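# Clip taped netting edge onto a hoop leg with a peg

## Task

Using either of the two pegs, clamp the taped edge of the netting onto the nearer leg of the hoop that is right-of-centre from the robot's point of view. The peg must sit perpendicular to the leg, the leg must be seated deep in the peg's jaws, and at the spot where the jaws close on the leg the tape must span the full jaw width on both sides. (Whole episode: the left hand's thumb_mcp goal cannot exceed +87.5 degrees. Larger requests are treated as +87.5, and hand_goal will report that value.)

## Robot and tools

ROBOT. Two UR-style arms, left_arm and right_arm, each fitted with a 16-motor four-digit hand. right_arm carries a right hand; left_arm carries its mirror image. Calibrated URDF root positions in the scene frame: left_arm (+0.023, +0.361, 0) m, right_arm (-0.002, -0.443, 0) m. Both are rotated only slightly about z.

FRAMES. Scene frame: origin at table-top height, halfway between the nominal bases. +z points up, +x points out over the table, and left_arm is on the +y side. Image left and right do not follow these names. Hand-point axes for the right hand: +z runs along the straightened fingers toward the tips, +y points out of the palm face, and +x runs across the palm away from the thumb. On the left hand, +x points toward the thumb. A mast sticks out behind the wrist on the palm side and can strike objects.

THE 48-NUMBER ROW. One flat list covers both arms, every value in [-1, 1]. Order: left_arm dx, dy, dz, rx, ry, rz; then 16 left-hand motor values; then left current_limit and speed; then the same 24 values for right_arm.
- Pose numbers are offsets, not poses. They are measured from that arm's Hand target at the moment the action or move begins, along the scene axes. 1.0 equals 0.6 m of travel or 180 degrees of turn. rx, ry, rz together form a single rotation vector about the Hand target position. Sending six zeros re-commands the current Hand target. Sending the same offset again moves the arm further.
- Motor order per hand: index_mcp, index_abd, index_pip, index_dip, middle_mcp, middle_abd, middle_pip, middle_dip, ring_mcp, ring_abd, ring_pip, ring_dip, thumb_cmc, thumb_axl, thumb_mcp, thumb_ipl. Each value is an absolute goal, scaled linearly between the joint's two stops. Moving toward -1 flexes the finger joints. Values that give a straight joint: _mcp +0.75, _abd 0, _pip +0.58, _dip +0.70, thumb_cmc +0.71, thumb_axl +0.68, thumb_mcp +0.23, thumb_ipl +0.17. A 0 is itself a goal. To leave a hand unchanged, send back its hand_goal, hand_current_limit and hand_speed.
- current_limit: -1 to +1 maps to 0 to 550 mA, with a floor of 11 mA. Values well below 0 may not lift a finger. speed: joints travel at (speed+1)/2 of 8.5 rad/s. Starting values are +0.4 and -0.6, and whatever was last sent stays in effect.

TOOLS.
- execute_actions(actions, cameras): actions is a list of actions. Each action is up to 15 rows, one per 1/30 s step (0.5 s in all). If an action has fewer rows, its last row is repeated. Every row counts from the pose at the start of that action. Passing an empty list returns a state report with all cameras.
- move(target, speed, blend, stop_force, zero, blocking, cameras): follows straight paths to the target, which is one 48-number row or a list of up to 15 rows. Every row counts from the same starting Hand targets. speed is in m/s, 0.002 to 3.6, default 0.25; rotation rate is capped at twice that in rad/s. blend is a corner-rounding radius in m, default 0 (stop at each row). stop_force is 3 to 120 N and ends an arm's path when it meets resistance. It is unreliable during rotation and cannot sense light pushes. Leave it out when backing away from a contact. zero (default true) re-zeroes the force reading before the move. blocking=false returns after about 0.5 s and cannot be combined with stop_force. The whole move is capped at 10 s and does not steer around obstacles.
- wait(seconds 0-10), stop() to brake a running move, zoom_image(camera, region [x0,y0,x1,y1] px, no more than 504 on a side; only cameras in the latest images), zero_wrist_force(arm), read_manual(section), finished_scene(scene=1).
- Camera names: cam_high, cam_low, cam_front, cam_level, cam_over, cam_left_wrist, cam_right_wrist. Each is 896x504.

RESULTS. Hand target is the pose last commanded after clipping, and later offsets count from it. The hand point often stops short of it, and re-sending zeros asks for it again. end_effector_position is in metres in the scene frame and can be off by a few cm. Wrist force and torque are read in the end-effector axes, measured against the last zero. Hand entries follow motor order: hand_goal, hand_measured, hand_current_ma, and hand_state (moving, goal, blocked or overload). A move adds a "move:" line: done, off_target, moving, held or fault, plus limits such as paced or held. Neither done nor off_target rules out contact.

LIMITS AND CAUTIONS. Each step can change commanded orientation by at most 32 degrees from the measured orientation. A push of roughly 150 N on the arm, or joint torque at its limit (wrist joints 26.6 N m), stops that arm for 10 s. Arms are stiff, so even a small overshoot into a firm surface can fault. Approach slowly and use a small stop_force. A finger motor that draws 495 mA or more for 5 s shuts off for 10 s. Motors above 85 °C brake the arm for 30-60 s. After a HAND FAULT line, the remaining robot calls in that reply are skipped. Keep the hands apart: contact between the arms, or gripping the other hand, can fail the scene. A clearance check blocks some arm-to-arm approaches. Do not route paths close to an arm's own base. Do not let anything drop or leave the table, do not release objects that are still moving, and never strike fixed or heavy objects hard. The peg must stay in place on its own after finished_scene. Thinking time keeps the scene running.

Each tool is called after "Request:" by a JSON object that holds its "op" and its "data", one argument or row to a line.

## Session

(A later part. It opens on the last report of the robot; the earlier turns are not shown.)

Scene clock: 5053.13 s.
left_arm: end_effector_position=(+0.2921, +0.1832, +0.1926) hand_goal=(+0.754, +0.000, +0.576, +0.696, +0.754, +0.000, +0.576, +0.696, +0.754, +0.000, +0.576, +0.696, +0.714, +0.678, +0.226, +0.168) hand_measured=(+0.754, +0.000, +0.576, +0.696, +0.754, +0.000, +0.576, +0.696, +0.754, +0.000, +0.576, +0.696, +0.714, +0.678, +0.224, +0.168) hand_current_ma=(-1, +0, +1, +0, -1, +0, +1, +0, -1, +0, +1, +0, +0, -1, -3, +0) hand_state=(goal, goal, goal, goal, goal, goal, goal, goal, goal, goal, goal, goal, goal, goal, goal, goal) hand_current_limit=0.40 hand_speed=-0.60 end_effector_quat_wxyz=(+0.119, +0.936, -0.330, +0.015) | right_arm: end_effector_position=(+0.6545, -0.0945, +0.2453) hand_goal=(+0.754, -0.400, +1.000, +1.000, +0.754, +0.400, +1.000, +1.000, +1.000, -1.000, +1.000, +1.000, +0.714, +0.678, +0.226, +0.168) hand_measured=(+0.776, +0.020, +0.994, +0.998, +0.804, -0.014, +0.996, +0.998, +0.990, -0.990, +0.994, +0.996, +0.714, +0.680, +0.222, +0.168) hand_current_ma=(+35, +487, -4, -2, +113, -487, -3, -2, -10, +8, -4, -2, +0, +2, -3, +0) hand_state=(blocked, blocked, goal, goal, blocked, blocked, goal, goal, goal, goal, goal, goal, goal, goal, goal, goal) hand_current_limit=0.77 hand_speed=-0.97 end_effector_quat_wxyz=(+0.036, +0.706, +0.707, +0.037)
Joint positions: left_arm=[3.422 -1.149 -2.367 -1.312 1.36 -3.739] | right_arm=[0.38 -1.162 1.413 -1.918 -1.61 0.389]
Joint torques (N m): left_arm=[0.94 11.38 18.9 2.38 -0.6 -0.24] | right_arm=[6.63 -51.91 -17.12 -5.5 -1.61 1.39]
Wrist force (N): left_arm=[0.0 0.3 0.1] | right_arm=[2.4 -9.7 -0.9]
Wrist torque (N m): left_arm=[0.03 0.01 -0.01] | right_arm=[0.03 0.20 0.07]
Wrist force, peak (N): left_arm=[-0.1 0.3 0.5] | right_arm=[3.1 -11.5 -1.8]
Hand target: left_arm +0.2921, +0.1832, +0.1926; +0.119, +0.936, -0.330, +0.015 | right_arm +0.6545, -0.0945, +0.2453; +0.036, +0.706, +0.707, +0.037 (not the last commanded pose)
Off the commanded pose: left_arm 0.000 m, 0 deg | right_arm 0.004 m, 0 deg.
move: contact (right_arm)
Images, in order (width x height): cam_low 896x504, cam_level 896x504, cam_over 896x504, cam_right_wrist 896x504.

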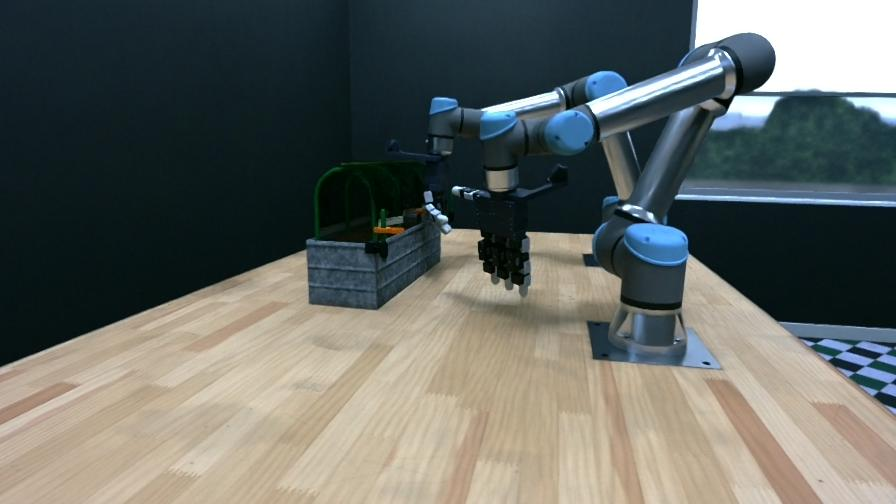

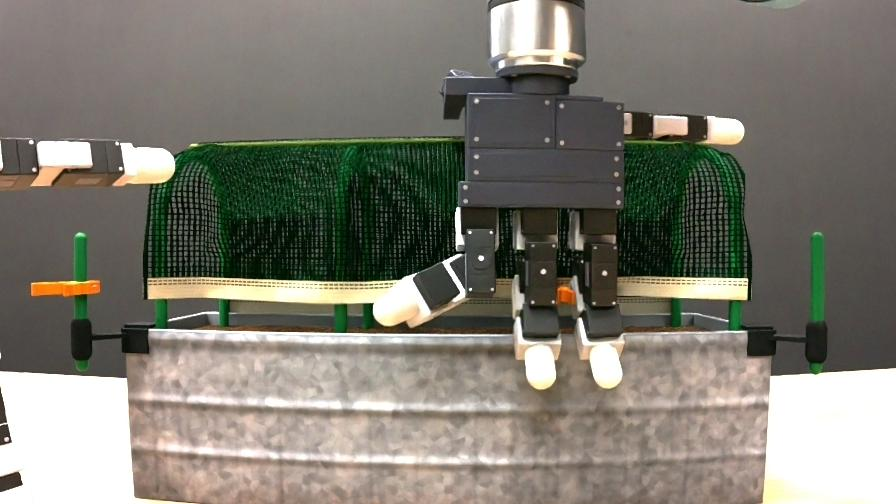

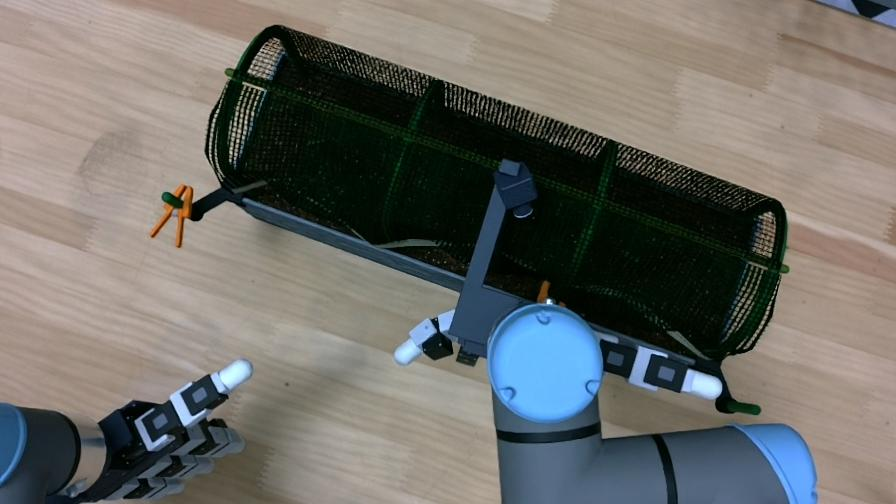

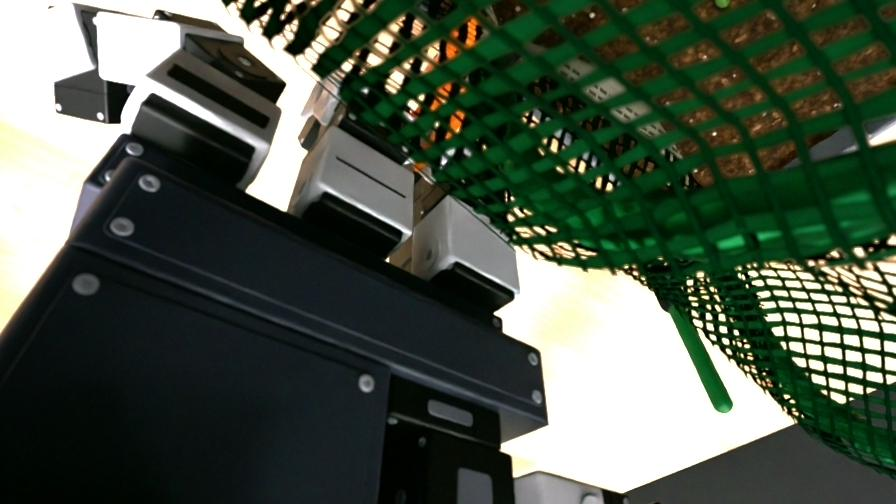

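Request:
{"op": "move", "data": {
  "target": [0,0,0,0,0,0,0.754,0,0.576,0.696,0.754,0,0.576,0.696,0.754,0,0.576,0.696,0.714,0.678,0.226,0.168,0.4,-0.6,0.009,0.0017,0,0,0,0,0.754,-0.4,1,1,0.754,0.4,1,1,1,-1,1,1,0.714,0.678,0.226,0.168,0.77,-0.97],
  "speed": 0.008,
  "stop_force": 6,
  "cameras": ["cam_level", "cam_over", "cam_right_wrist", "cam_low"]
}}

Request:
{"op": "zoom_image", "data": {
  "camera": "cam_low",
  "region": [404, 194, 444, 226]
}}

Request:
{"op": "zoom_image", "data": {
  "camera": "cam_over",
  "region": [510, 250, 610, 345]
}}

Request:
{"op": "zoom_image", "data": {
  "camera": "cam_level",
  "region": [500, 240, 660, 340]
}}

Scene clock: 5131.87 s.
left_arm: end_effector_position=(+0.2921, +0.1832, +0.1926) hand_goal=(+0.754, +0.000, +0.576, +0.696, +0.754, +0.000, +0.576, +0.696, +0.754, +0.000, +0.576, +0.696, +0.714, +0.678, +0.226, +0.168) hand_measured=(+0.754, +0.000, +0.576, +0.696, +0.754, +0.000, +0.576, +0.696, +0.754, +0.000, +0.576, +0.696, +0.714, +0.678, +0.224, +0.168) hand_current_ma=(-1, +0, +1, +0, -1, +0, +1, +0, -1, +0, +1, +0, +0, -1, -3, +0) hand_state=(goal, goal, goal, goal, goal, goal, goal, goal, goal, goal, goal, goal, goal, goal, goal, goal) hand_current_limit=0.40 hand_speed=-0.60 end_effector_quat_wxyz=(+0.119, +0.936, -0.330, +0.015) | right_arm: end_effector_position=(+0.6590, -0.0936, +0.2453) hand_goal=(+0.754, -0.400, +1.000, +1.000, +0.754, +0.400, +1.000, +1.000, +1.000, -1.000, +1.000, +1.000, +0.714, +0.678, +0.226, +0.168) hand_measured=(+0.800, +0.020, +0.996, +0.998, +0.828, -0.014, +0.998, +0.998, +0.990, -0.990, +0.994, +0.996, +0.714, +0.680, +0.222, +0.168) hand_current_ma=(+100, +487, -2, -2, +197, -487, +0, -2, -10, +8, -4, -2, +0, +2, -3, +0) hand_state=(blocked, blocked, goal, goal, blocked, blocked, goal, goal, goal, goal, goal, goal, goal, goal, goal, goal) hand_current_limit=0.77 hand_speed=-0.97 end_effector_quat_wxyz=(+0.036, +0.706, +0.707, +0.037)
Joint positions: left_arm=[3.422 -1.149 -2.367 -1.312 1.36 -3.739] | right_arm=[0.378 -1.152 1.398 -1.914 -1.609 0.388]
Joint torques (N m): left_arm=[1.03 11.35 18.8 2.33 -0.54 -0.23] | right_arm=[4.67 -54.62 -18.45 -6.84 -2.95 1.41]
Wrist force (N): left_arm=[-0.1 0.3 0.3] | right_arm=[2.5 -14.7 -0.8]
Wrist torque (N m): left_arm=[0.02 0.03 -0.01] | right_arm=[0.16 0.13 0.11]
Wrist force, peak (N): left_arm=[-0.4 0.2 0.5] | right_arm=[2.2 -16.0 -1.2]
Hand target: left_arm +0.2921, +0.1832, +0.1926; +0.119, +0.936, -0.330, +0.015 | right_arm +0.6590, -0.0936, +0.2453; +0.036, +0.706, +0.707, +0.037 (not the last commanded pose)
Off the commanded pose: left_arm 0.000 m, 0 deg | right_arm 0.001 m, 0 deg.
move: contact (right_arm)
Images, in order (width x height): cam_low 896x504, cam_level 896x504, cam_over 896x504, cam_right_wrist 896x504.

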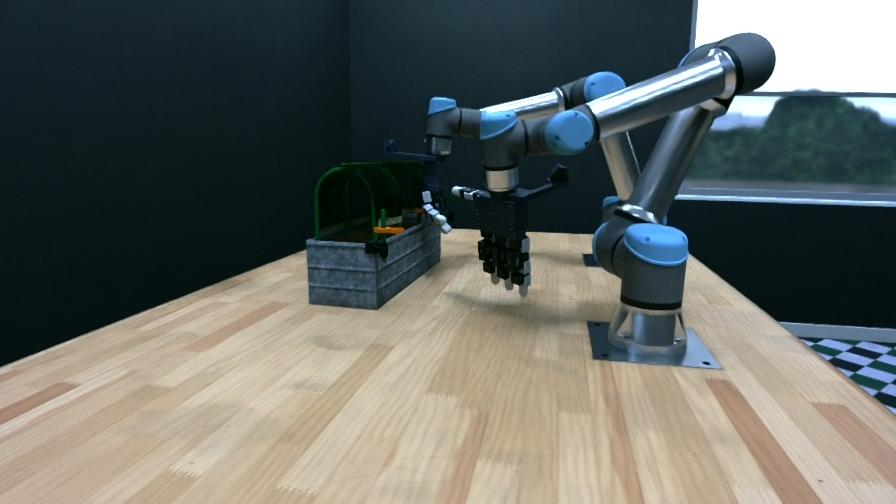

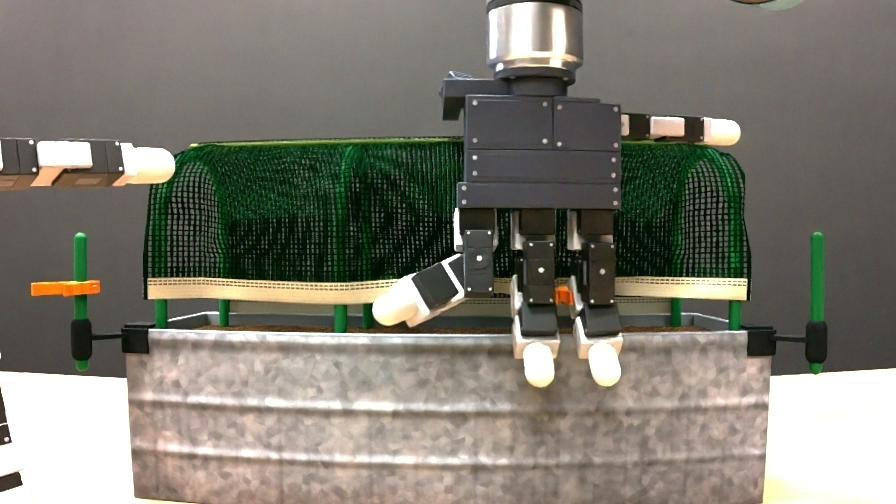

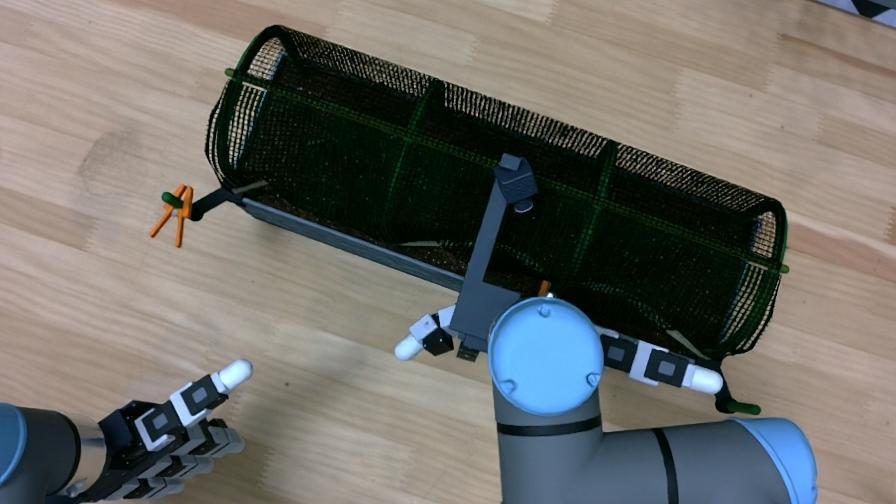

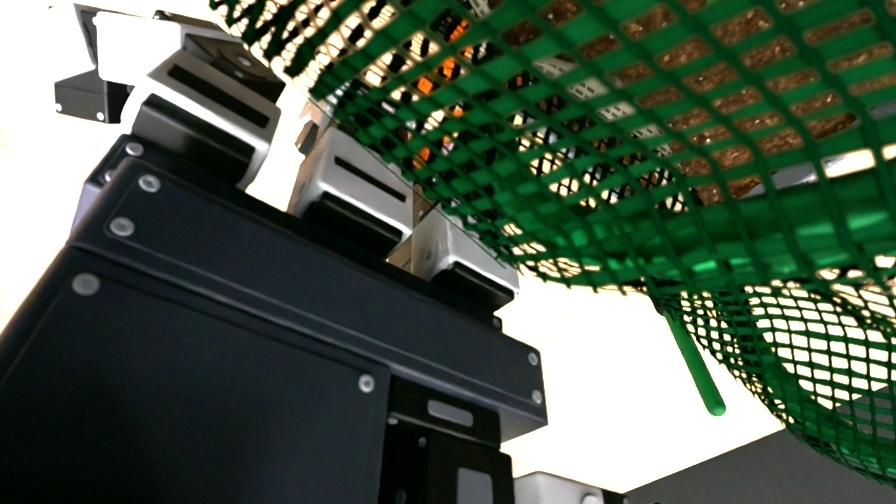

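Scaled by 12.600.

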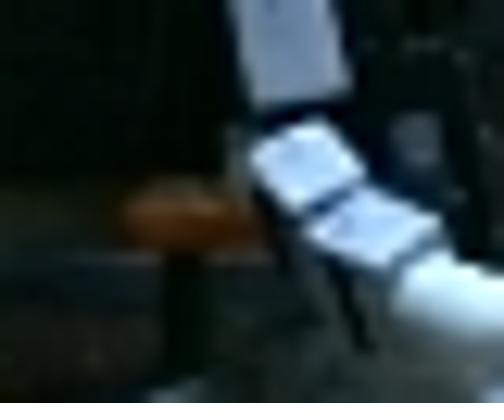

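Scaled by 5.040.

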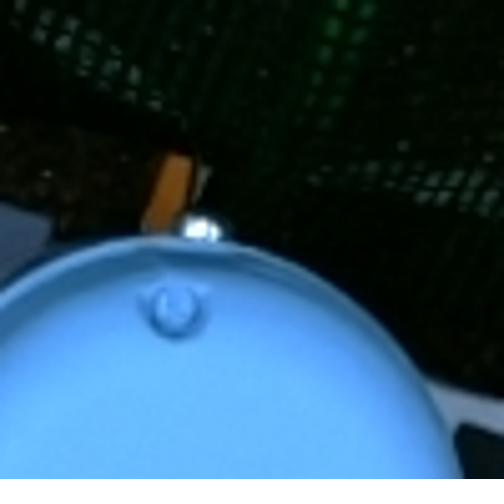

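Scaled by 3.150.

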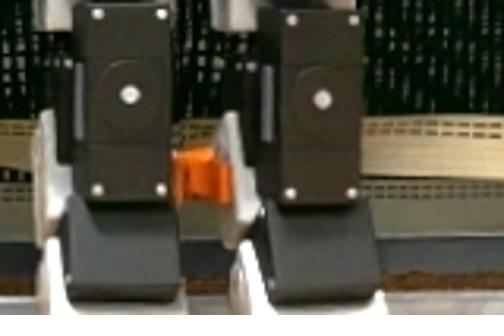

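Request:
{"op": "zoom_image", "data": {
  "camera": "cam_right_wrist",
  "region": [380, 0, 600, 180]
}}

Request:
{"op": "zoom_image", "data": {
  "camera": "cam_over",
  "region": [380, 210, 480, 280]
}}

Scaled by 2.291.

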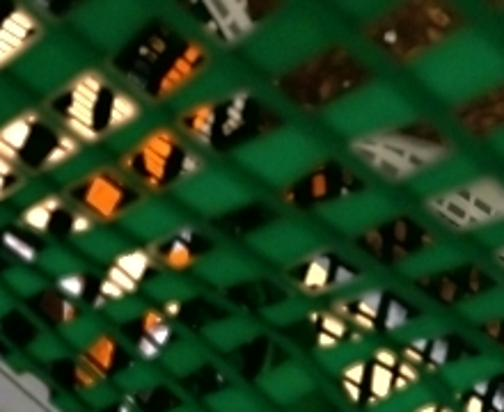

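Scaled by 5.040.

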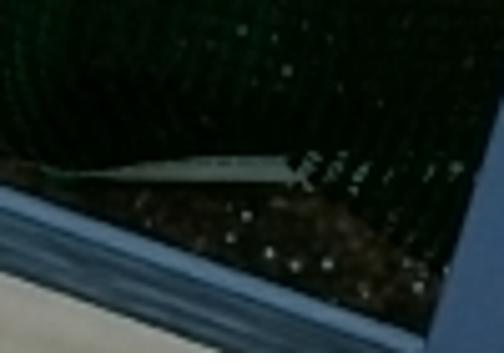

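Request:
{"op": "move", "data": {
  "target": [0,0,0,0,0,0,0.754,0,0.576,0.696,0.754,0,0.576,0.696,0.754,0,0.576,0.696,0.714,0.678,0.226,0.168,0.4,-0.6,-0.005,0,0,0,0,0,0.754,-0.4,1,1,0.754,0.4,1,1,1,-1,1,1,0.714,0.678,0.226,0.168,0.77,-0.97],
  "speed": 0.01,
  "cameras": ["cam_low", "cam_level"]
}}

Request:
{"op": "zoom_image", "data": {
  "camera": "cam_low",
  "region": [404, 194, 444, 226]
}}

Request:
{"op": "zoom_image", "data": {
  "camera": "cam_level",
  "region": [500, 240, 660, 340]
}}

Scene clock: 5175.37 s.
left_arm: end_effector_position=(+0.2921, +0.1832, +0.1926) hand_goal=(+0.754, +0.000, +0.576, +0.696, +0.754, +0.000, +0.576, +0.696, +0.754, +0.000, +0.576, +0.696, +0.714, +0.678, +0.226, +0.168) hand_measured=(+0.754, +0.000, +0.576, +0.696, +0.754, +0.000, +0.576, +0.696, +0.754, +0.000, +0.576, +0.696, +0.714, +0.678, +0.224, +0.168) hand_current_ma=(-1, +0, +1, +0, -1, +0, +1, +0, -1, +0, +1, +0, +0, -1, -3, +0) hand_state=(goal, goal, goal, goal, goal, goal, goal, goal, goal, goal, goal, goal, goal, goal, goal, goal) hand_current_limit=0.40 hand_speed=-0.60 end_effector_quat_wxyz=(+0.119, +0.936, -0.330, +0.015) | right_arm: end_effector_position=(+0.6560, -0.0936, +0.2453) hand_goal=(+0.754, -0.400, +1.000, +1.000, +0.754, +0.400, +1.000, +1.000, +1.000, -1.000, +1.000, +1.000, +0.714, +0.678, +0.226, +0.168) hand_measured=(+0.788, +0.020, +0.998, +0.998, +0.816, -0.014, +0.998, +0.998, +0.990, -0.990, +0.994, +0.996, +0.714, +0.680, +0.222, +0.168) hand_current_ma=(+66, +487, -2, -2, +157, -487, +0, -2, -10, +8, -4, -2, +0, +2, -3, +0) hand_state=(blocked, blocked, goal, goal, blocked, blocked, goal, goal, goal, goal, goal, goal, goal, goal, goal, goal) hand_current_limit=0.77 hand_speed=-0.97 end_effector_quat_wxyz=(+0.036, +0.706, +0.707, +0.037)
Joint positions: left_arm=[3.422 -1.149 -2.367 -1.312 1.36 -3.739] | right_arm=[0.38 -1.158 1.407 -1.916 -1.61 0.389]
Joint torques (N m): left_arm=[1.84 11.5 18.49 2.35 -0.56 -0.23] | right_arm=[5.86 -45.78 -26.68 -4.8 -2.06 1.62]
Wrist force (N): left_arm=[-0.2 0.2 0.2] | right_arm=[1.5 -6.7 0.2]
Wrist torque (N m): left_arm=[0.01 0.03 -0.02] | right_arm=[-0.03 0.11 -0.11]
Wrist force, peak (N): left_arm=[-0.2 0.3 0.5] | right_arm=[2.6 -15.0 -1.3]
Hand target: left_arm +0.2921, +0.1832, +0.1926; +0.119, +0.936, -0.330, +0.015 | right_arm +0.6560, -0.0936, +0.2453; +0.036, +0.706, +0.707, +0.037
Off the commanded pose: left_arm 0.000 m, 0 deg | right_arm 0.000 m, 0 deg.
move: done
Images, in order (width x height): cam_low 896x504, cam_level 896x504.

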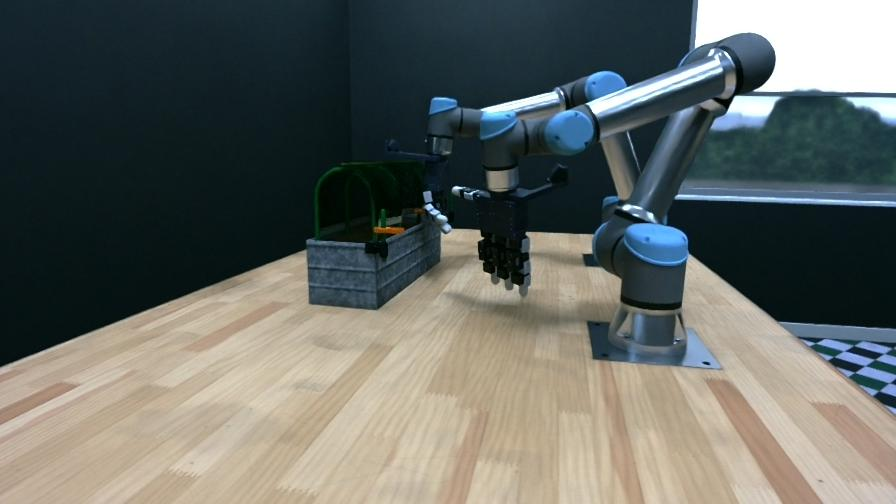

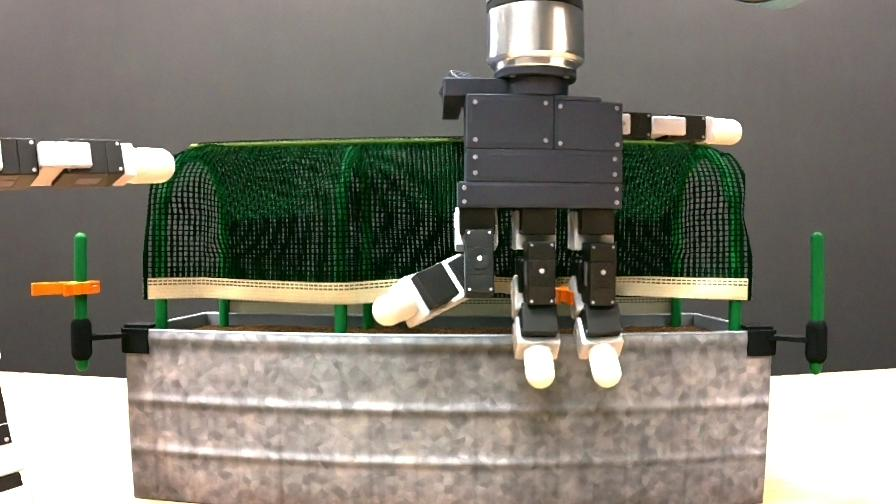

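Scaled by 12.600.

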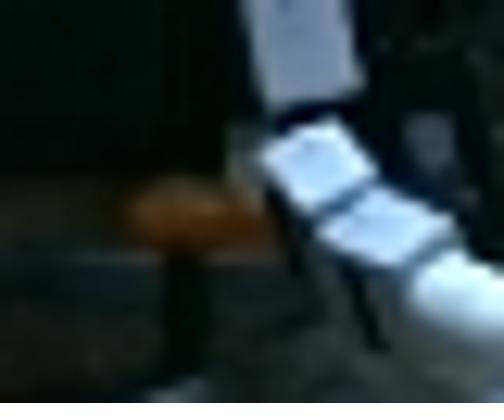

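Scaled by 3.150.

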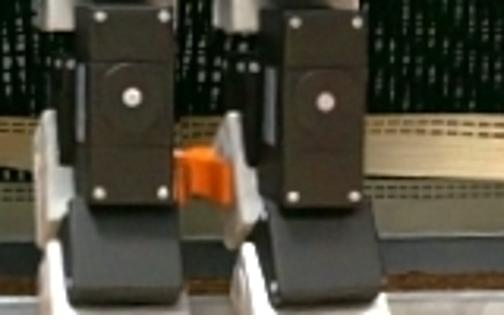

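Request:
{"op": "move", "data": {
  "target": [
    [0,0,0,0,0,0,0.754,0,0.576,0.696,0.754,0,0.576,0.696,0.754,0,0.576,0.696,0.714,0.678,0.226,0.168,0.4,-0.6,0.0029,0,0,0,0,0,0.754,-0.4,1,1,0.754,0.4,1,1,1,-1,1,1,0.714,0.678,0.226,0.168,0.77,-0.97],
    [0,0,0,0,0,0,0.754,0,0.576,0.696,0.754,0,0.576,0.696,0.754,0,0.576,0.696,0.714,0.678,0.226,0.168,0.4,-0.6,0.0029,0,0,0,0,0,0.754,0.15,1,1,0.754,-0.15,1,1,1,-1,1,1,0.714,0.678,0.226,0.168,0.77,-0.98]
  ],
  "speed": 0.01,
  "cameras": ["cam_low", "cam_level", "cam_over", "cam_right_wrist"]
}}

Request:
{"op": "zoom_image", "data": {
  "camera": "cam_low",
  "region": [404, 194, 444, 226]
}}

Request:
{"op": "zoom_image", "data": {
  "camera": "cam_level",
  "region": [500, 240, 660, 340]
}}

Request:
{"op": "zoom_image", "data": {
  "camera": "cam_over",
  "region": [510, 250, 610, 345]
}}

Scene clock: 5198.83 s.
left_arm: end_effector_position=(+0.2921, +0.1832, +0.1926) hand_goal=(+0.754, +0.000, +0.576, +0.696, +0.754, +0.000, +0.576, +0.696, +0.754, +0.000, +0.576, +0.696, +0.714, +0.678, +0.226, +0.168) hand_measured=(+0.754, +0.000, +0.576, +0.696, +0.754, +0.000, +0.576, +0.696, +0.754, +0.000, +0.576, +0.696, +0.714, +0.678, +0.224, +0.168) hand_current_ma=(-1, +0, +1, +0, -1, +0, +1, +0, -1, +0, +1, +0, +0, -1, -3, +0) hand_state=(goal, goal, goal, goal, goal, goal, goal, goal, goal, goal, goal, goal, goal, goal, goal, goal) hand_current_limit=0.40 hand_speed=-0.60 end_effector_quat_wxyz=(+0.119, +0.936, -0.330, +0.015) | right_arm: end_effector_position=(+0.6578, -0.0936, +0.2453) hand_goal=(+0.754, +0.150, +1.000, +1.000, +0.754, -0.150, +1.000, +1.000, +1.000, -1.000, +1.000, +1.000, +0.714, +0.678, +0.226, +0.168) hand_measured=(+0.790, +0.020, +0.998, +0.998, +0.816, -0.014, +1.000, +0.998, +0.990, -0.990, +0.994, +0.996, +0.714, +0.680, +0.222, +0.168) hand_current_ma=(+67, +333, -1, -2, +157, -333, +0, -2, -10, +8, -4, -2, +0, +2, -3, +0) hand_state=(blocked, moving, goal, goal, blocked, moving, goal, goal, goal, goal, goal, goal, goal, goal, goal, goal) hand_current_limit=0.77 hand_speed=-0.98 end_effector_quat_wxyz=(+0.036, +0.706, +0.707, +0.037)
Joint positions: left_arm=[3.422 -1.149 -2.367 -1.312 1.36 -3.739] | right_arm=[0.379 -1.155 1.402 -1.915 -1.61 0.388]
Joint torques (N m): left_arm=[1.36 11.98 18.27 2.45 -0.56 -0.11] | right_arm=[-11 -47.68 -23.19 -4.68 -0.25 -0.9]
Wrist force (N): left_arm=[-0.3 0.2 0.4] | right_arm=[2.0 -12.4 -0.5]
Wrist torque (N m): left_arm=[-0.01 0.05 -0.02] | right_arm=[0.17 0.14 -0.05]
Wrist force, peak (N): left_arm=[-0.3 0.4 0.4] | right_arm=[2.3 -12.9 -0.2]
Hand target: left_arm +0.2921, +0.1832, +0.1926; +0.119, +0.936, -0.330, +0.015 | right_arm +0.6578, -0.0936, +0.2453; +0.036, +0.706, +0.707, +0.037
Off the commanded pose: left_arm 0.000 m, 0 deg | right_arm 0.000 m, 0 deg.
move: done
Images, in order (width x height): cam_low 896x504, cam_level 896x504, cam_over 896x504, cam_right_wrist 896x504.

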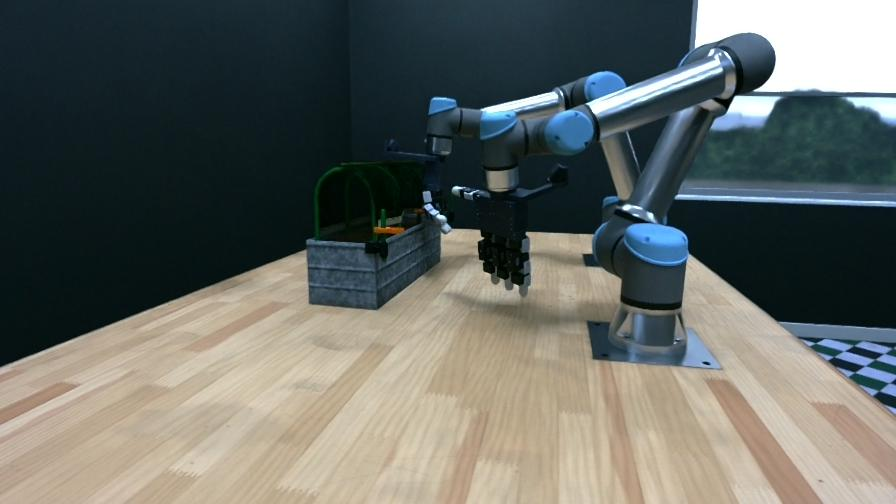

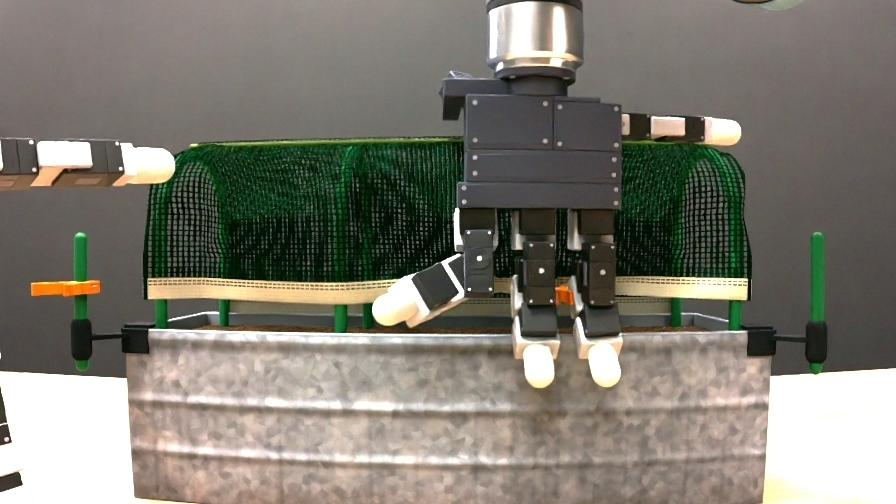

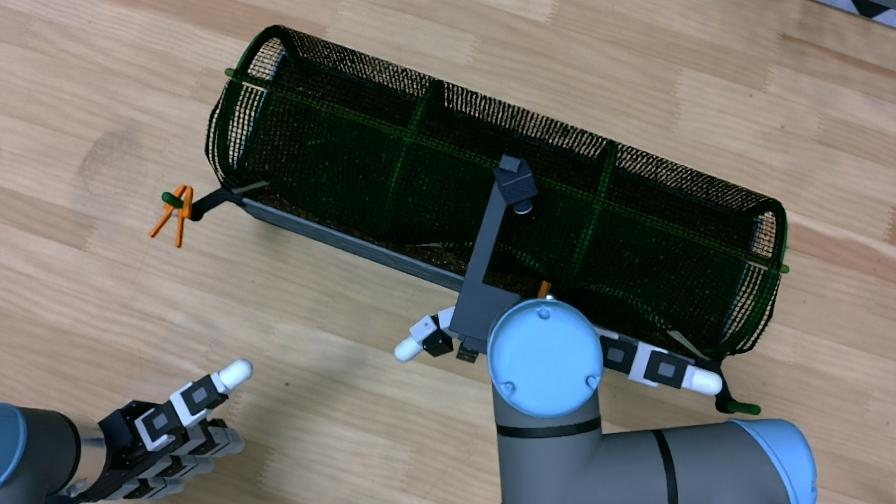

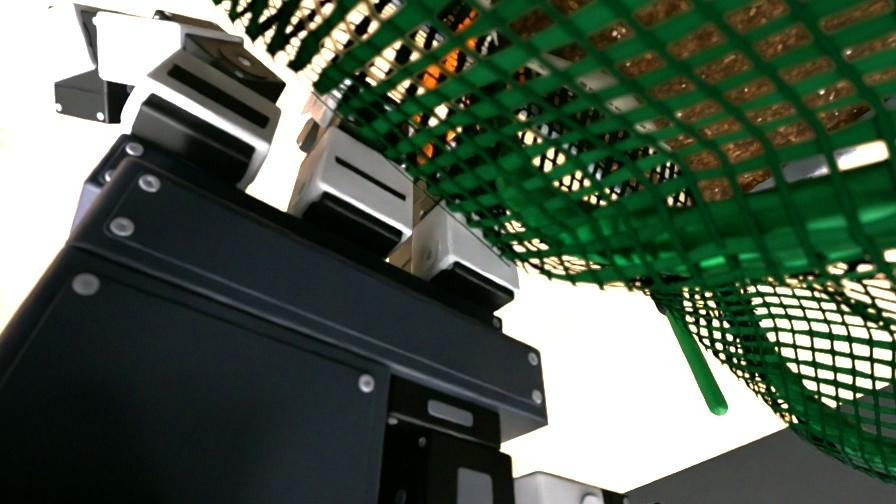

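Scaled by 12.600.

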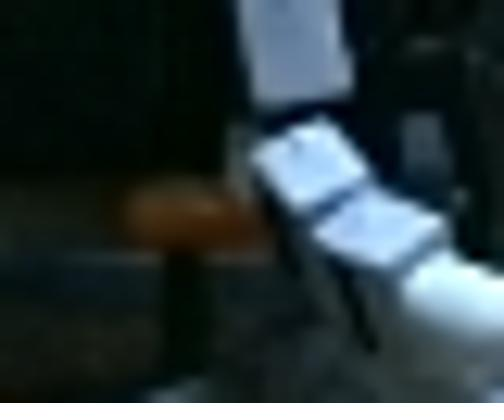

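Scaled by 3.150.

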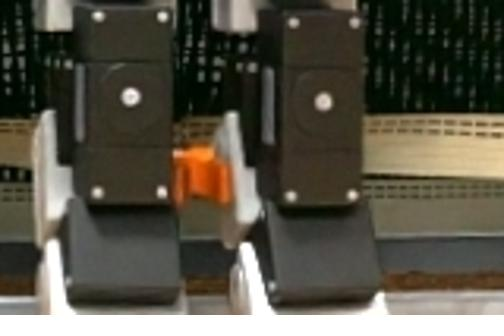

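Scaled by 5.040.

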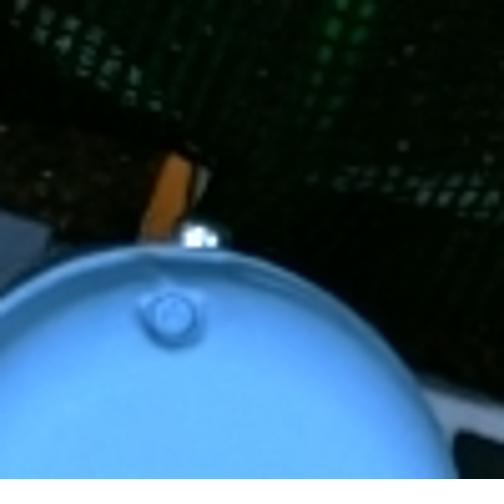

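Request:
{"op": "move", "data": {
  "target": [0,0,0,0,0,0,0.754,0,0.576,0.696,0.754,0,0.576,0.696,0.754,0,0.576,0.696,0.714,0.678,0.226,0.168,0.4,-0.6,0,0,0,0,0,0,0.754,0.35,1,1,0.754,-0.35,1,1,1,-1,1,1,0.714,0.678,0.226,0.168,0.77,-0.98],
  "speed": 0.01,
  "cameras": ["cam_low", "cam_level", "cam_over", "cam_right_wrist"]
}}

Request:
{"op": "zoom_image", "data": {
  "camera": "cam_low",
  "region": [404, 194, 444, 226]
}}

Request:
{"op": "zoom_image", "data": {
  "camera": "cam_level",
  "region": [500, 240, 660, 340]
}}

Request:
{"op": "zoom_image", "data": {
  "camera": "cam_over",
  "region": [510, 250, 610, 345]
}}

Scene clock: 5216.33 s.
left_arm: end_effector_position=(+0.2921, +0.1832, +0.1926) hand_goal=(+0.754, +0.000, +0.576, +0.696, +0.754, +0.000, +0.576, +0.696, +0.754, +0.000, +0.576, +0.696, +0.714, +0.678, +0.226, +0.168) hand_measured=(+0.754, +0.000, +0.576, +0.696, +0.754, +0.000, +0.576, +0.696, +0.754, +0.000, +0.576, +0.696, +0.714, +0.678, +0.224, +0.168) hand_current_ma=(-1, +0, +1, +0, -1, +0, +1, +0, -1, +0, +1, +0, +0, -1, -3, +0) hand_state=(goal, goal, goal, goal, goal, goal, goal, goal, goal, goal, goal, goal, goal, goal, goal, goal) hand_current_limit=0.40 hand_speed=-0.60 end_effector_quat_wxyz=(+0.119, +0.936, -0.330, +0.015) | right_arm: end_effector_position=(+0.6578, -0.0936, +0.2453) hand_goal=(+0.754, +0.350, +1.000, +1.000, +0.754, -0.350, +1.000, +1.000, +1.000, -1.000, +1.000, +1.000, +0.714, +0.678, +0.226, +0.168) hand_measured=(+0.756, +0.344, +0.998, +0.998, +0.758, -0.344, +1.000, +0.998, +0.990, -0.990, +0.994, +0.996, +0.714, +0.680, +0.222, +0.168) hand_current_ma=(+1, -4, -1, -2, +3, +4, +0, -2, -10, +8, -4, -2, +0, +2, -3, +0) hand_state=(goal, goal, goal, goal, goal, goal, goal, goal, goal, goal, goal, goal, goal, goal, goal, goal) hand_current_limit=0.77 hand_speed=-0.98 end_effector_quat_wxyz=(+0.036, +0.706, +0.707, +0.037)
Joint positions: left_arm=[3.422 -1.149 -2.367 -1.312 1.36 -3.739] | right_arm=[0.379 -1.155 1.402 -1.915 -1.61 0.388]
Joint torques (N m): left_arm=[1.27 11.47 18.3 2.48 -0.56 -0.17] | right_arm=[8.38 -51 -21.71 -1.3 1.49 1.06]
Wrist force (N): left_arm=[-0.2 0.3 0.3] | right_arm=[0.6 -1.6 0.2]
Wrist torque (N m): left_arm=[0.01 0.03 -0.02] | right_arm=[-0.08 0.10 -0.07]
Wrist force, peak (N): left_arm=[-0.5 0.2 0.5] | right_arm=[2.3 -12.8 -0.5]
Hand target: left_arm +0.2921, +0.1832, +0.1926; +0.119, +0.936, -0.330, +0.015 | right_arm +0.6578, -0.0936, +0.2453; +0.036, +0.706, +0.707, +0.037
Off the commanded pose: left_arm 0.000 m, 0 deg | right_arm 0.000 m, 0 deg.
move: done
Images, in order (width x height): cam_low 896x504, cam_level 896x504, cam_over 896x504, cam_right_wrist 896x504.

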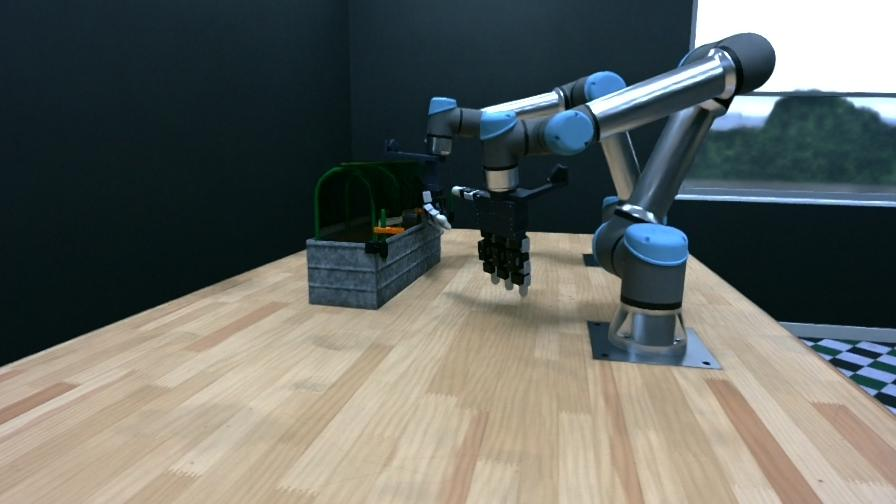

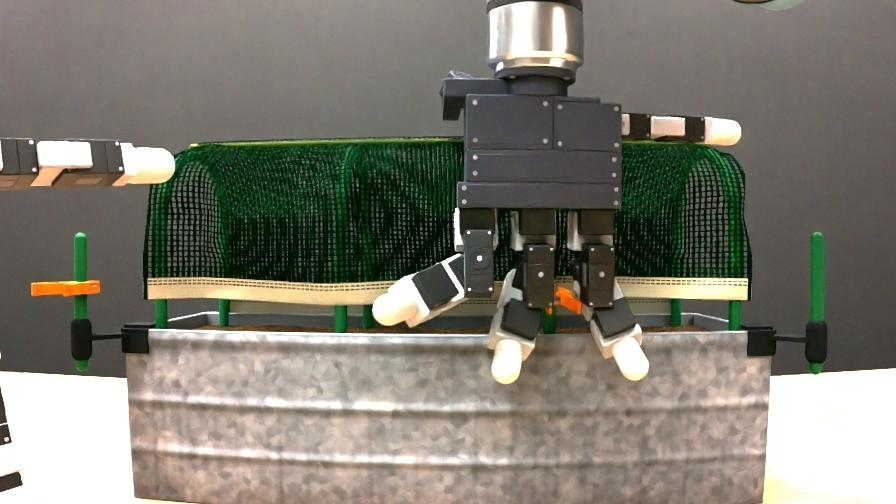

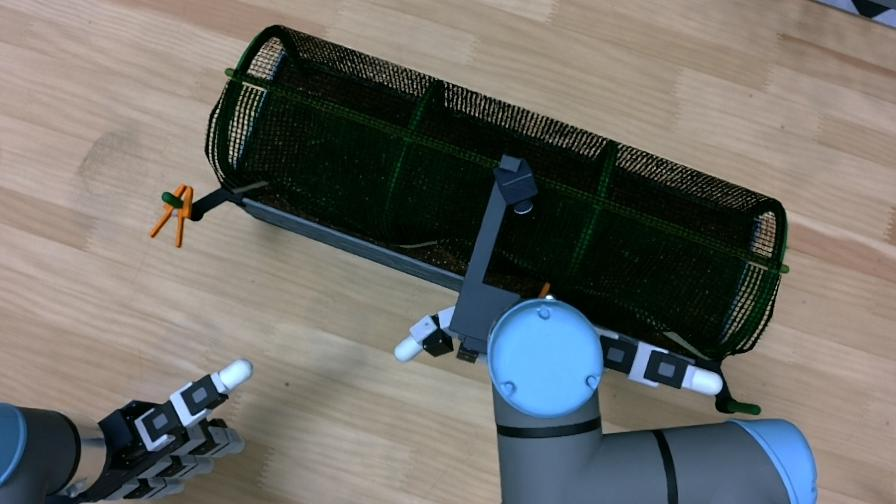

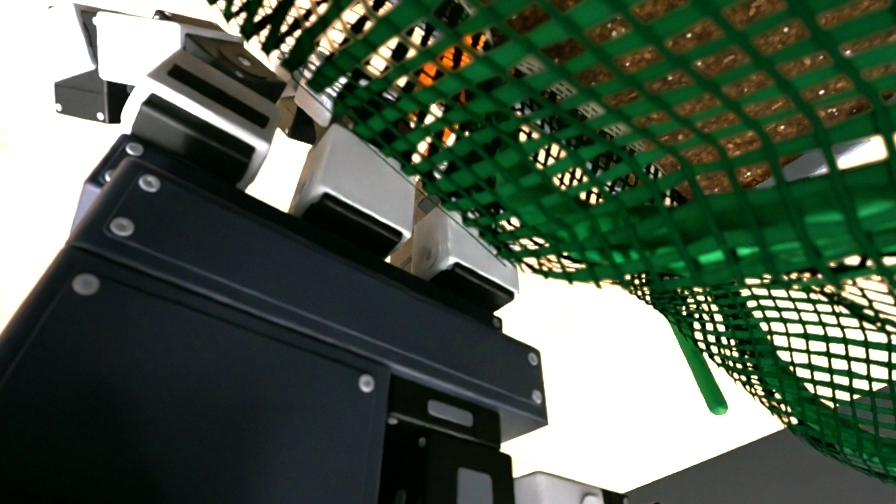

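Scaled by 12.600.

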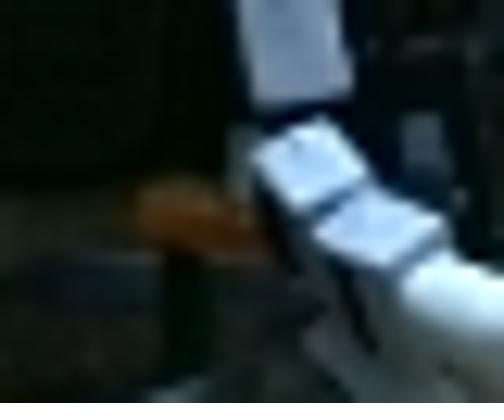

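Scaled by 3.150.

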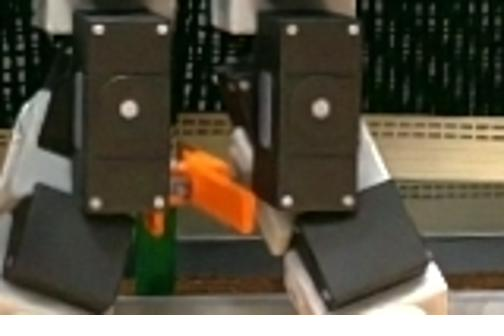

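Scaled by 5.040.

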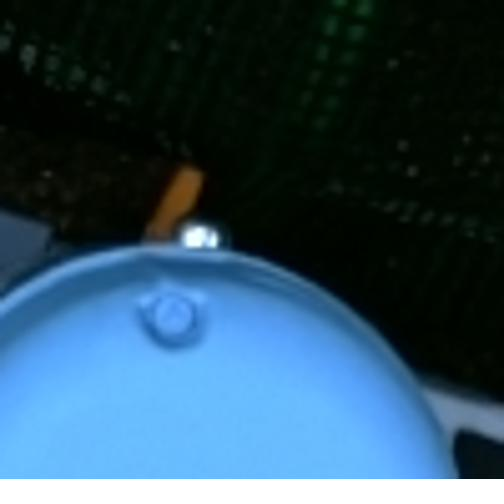

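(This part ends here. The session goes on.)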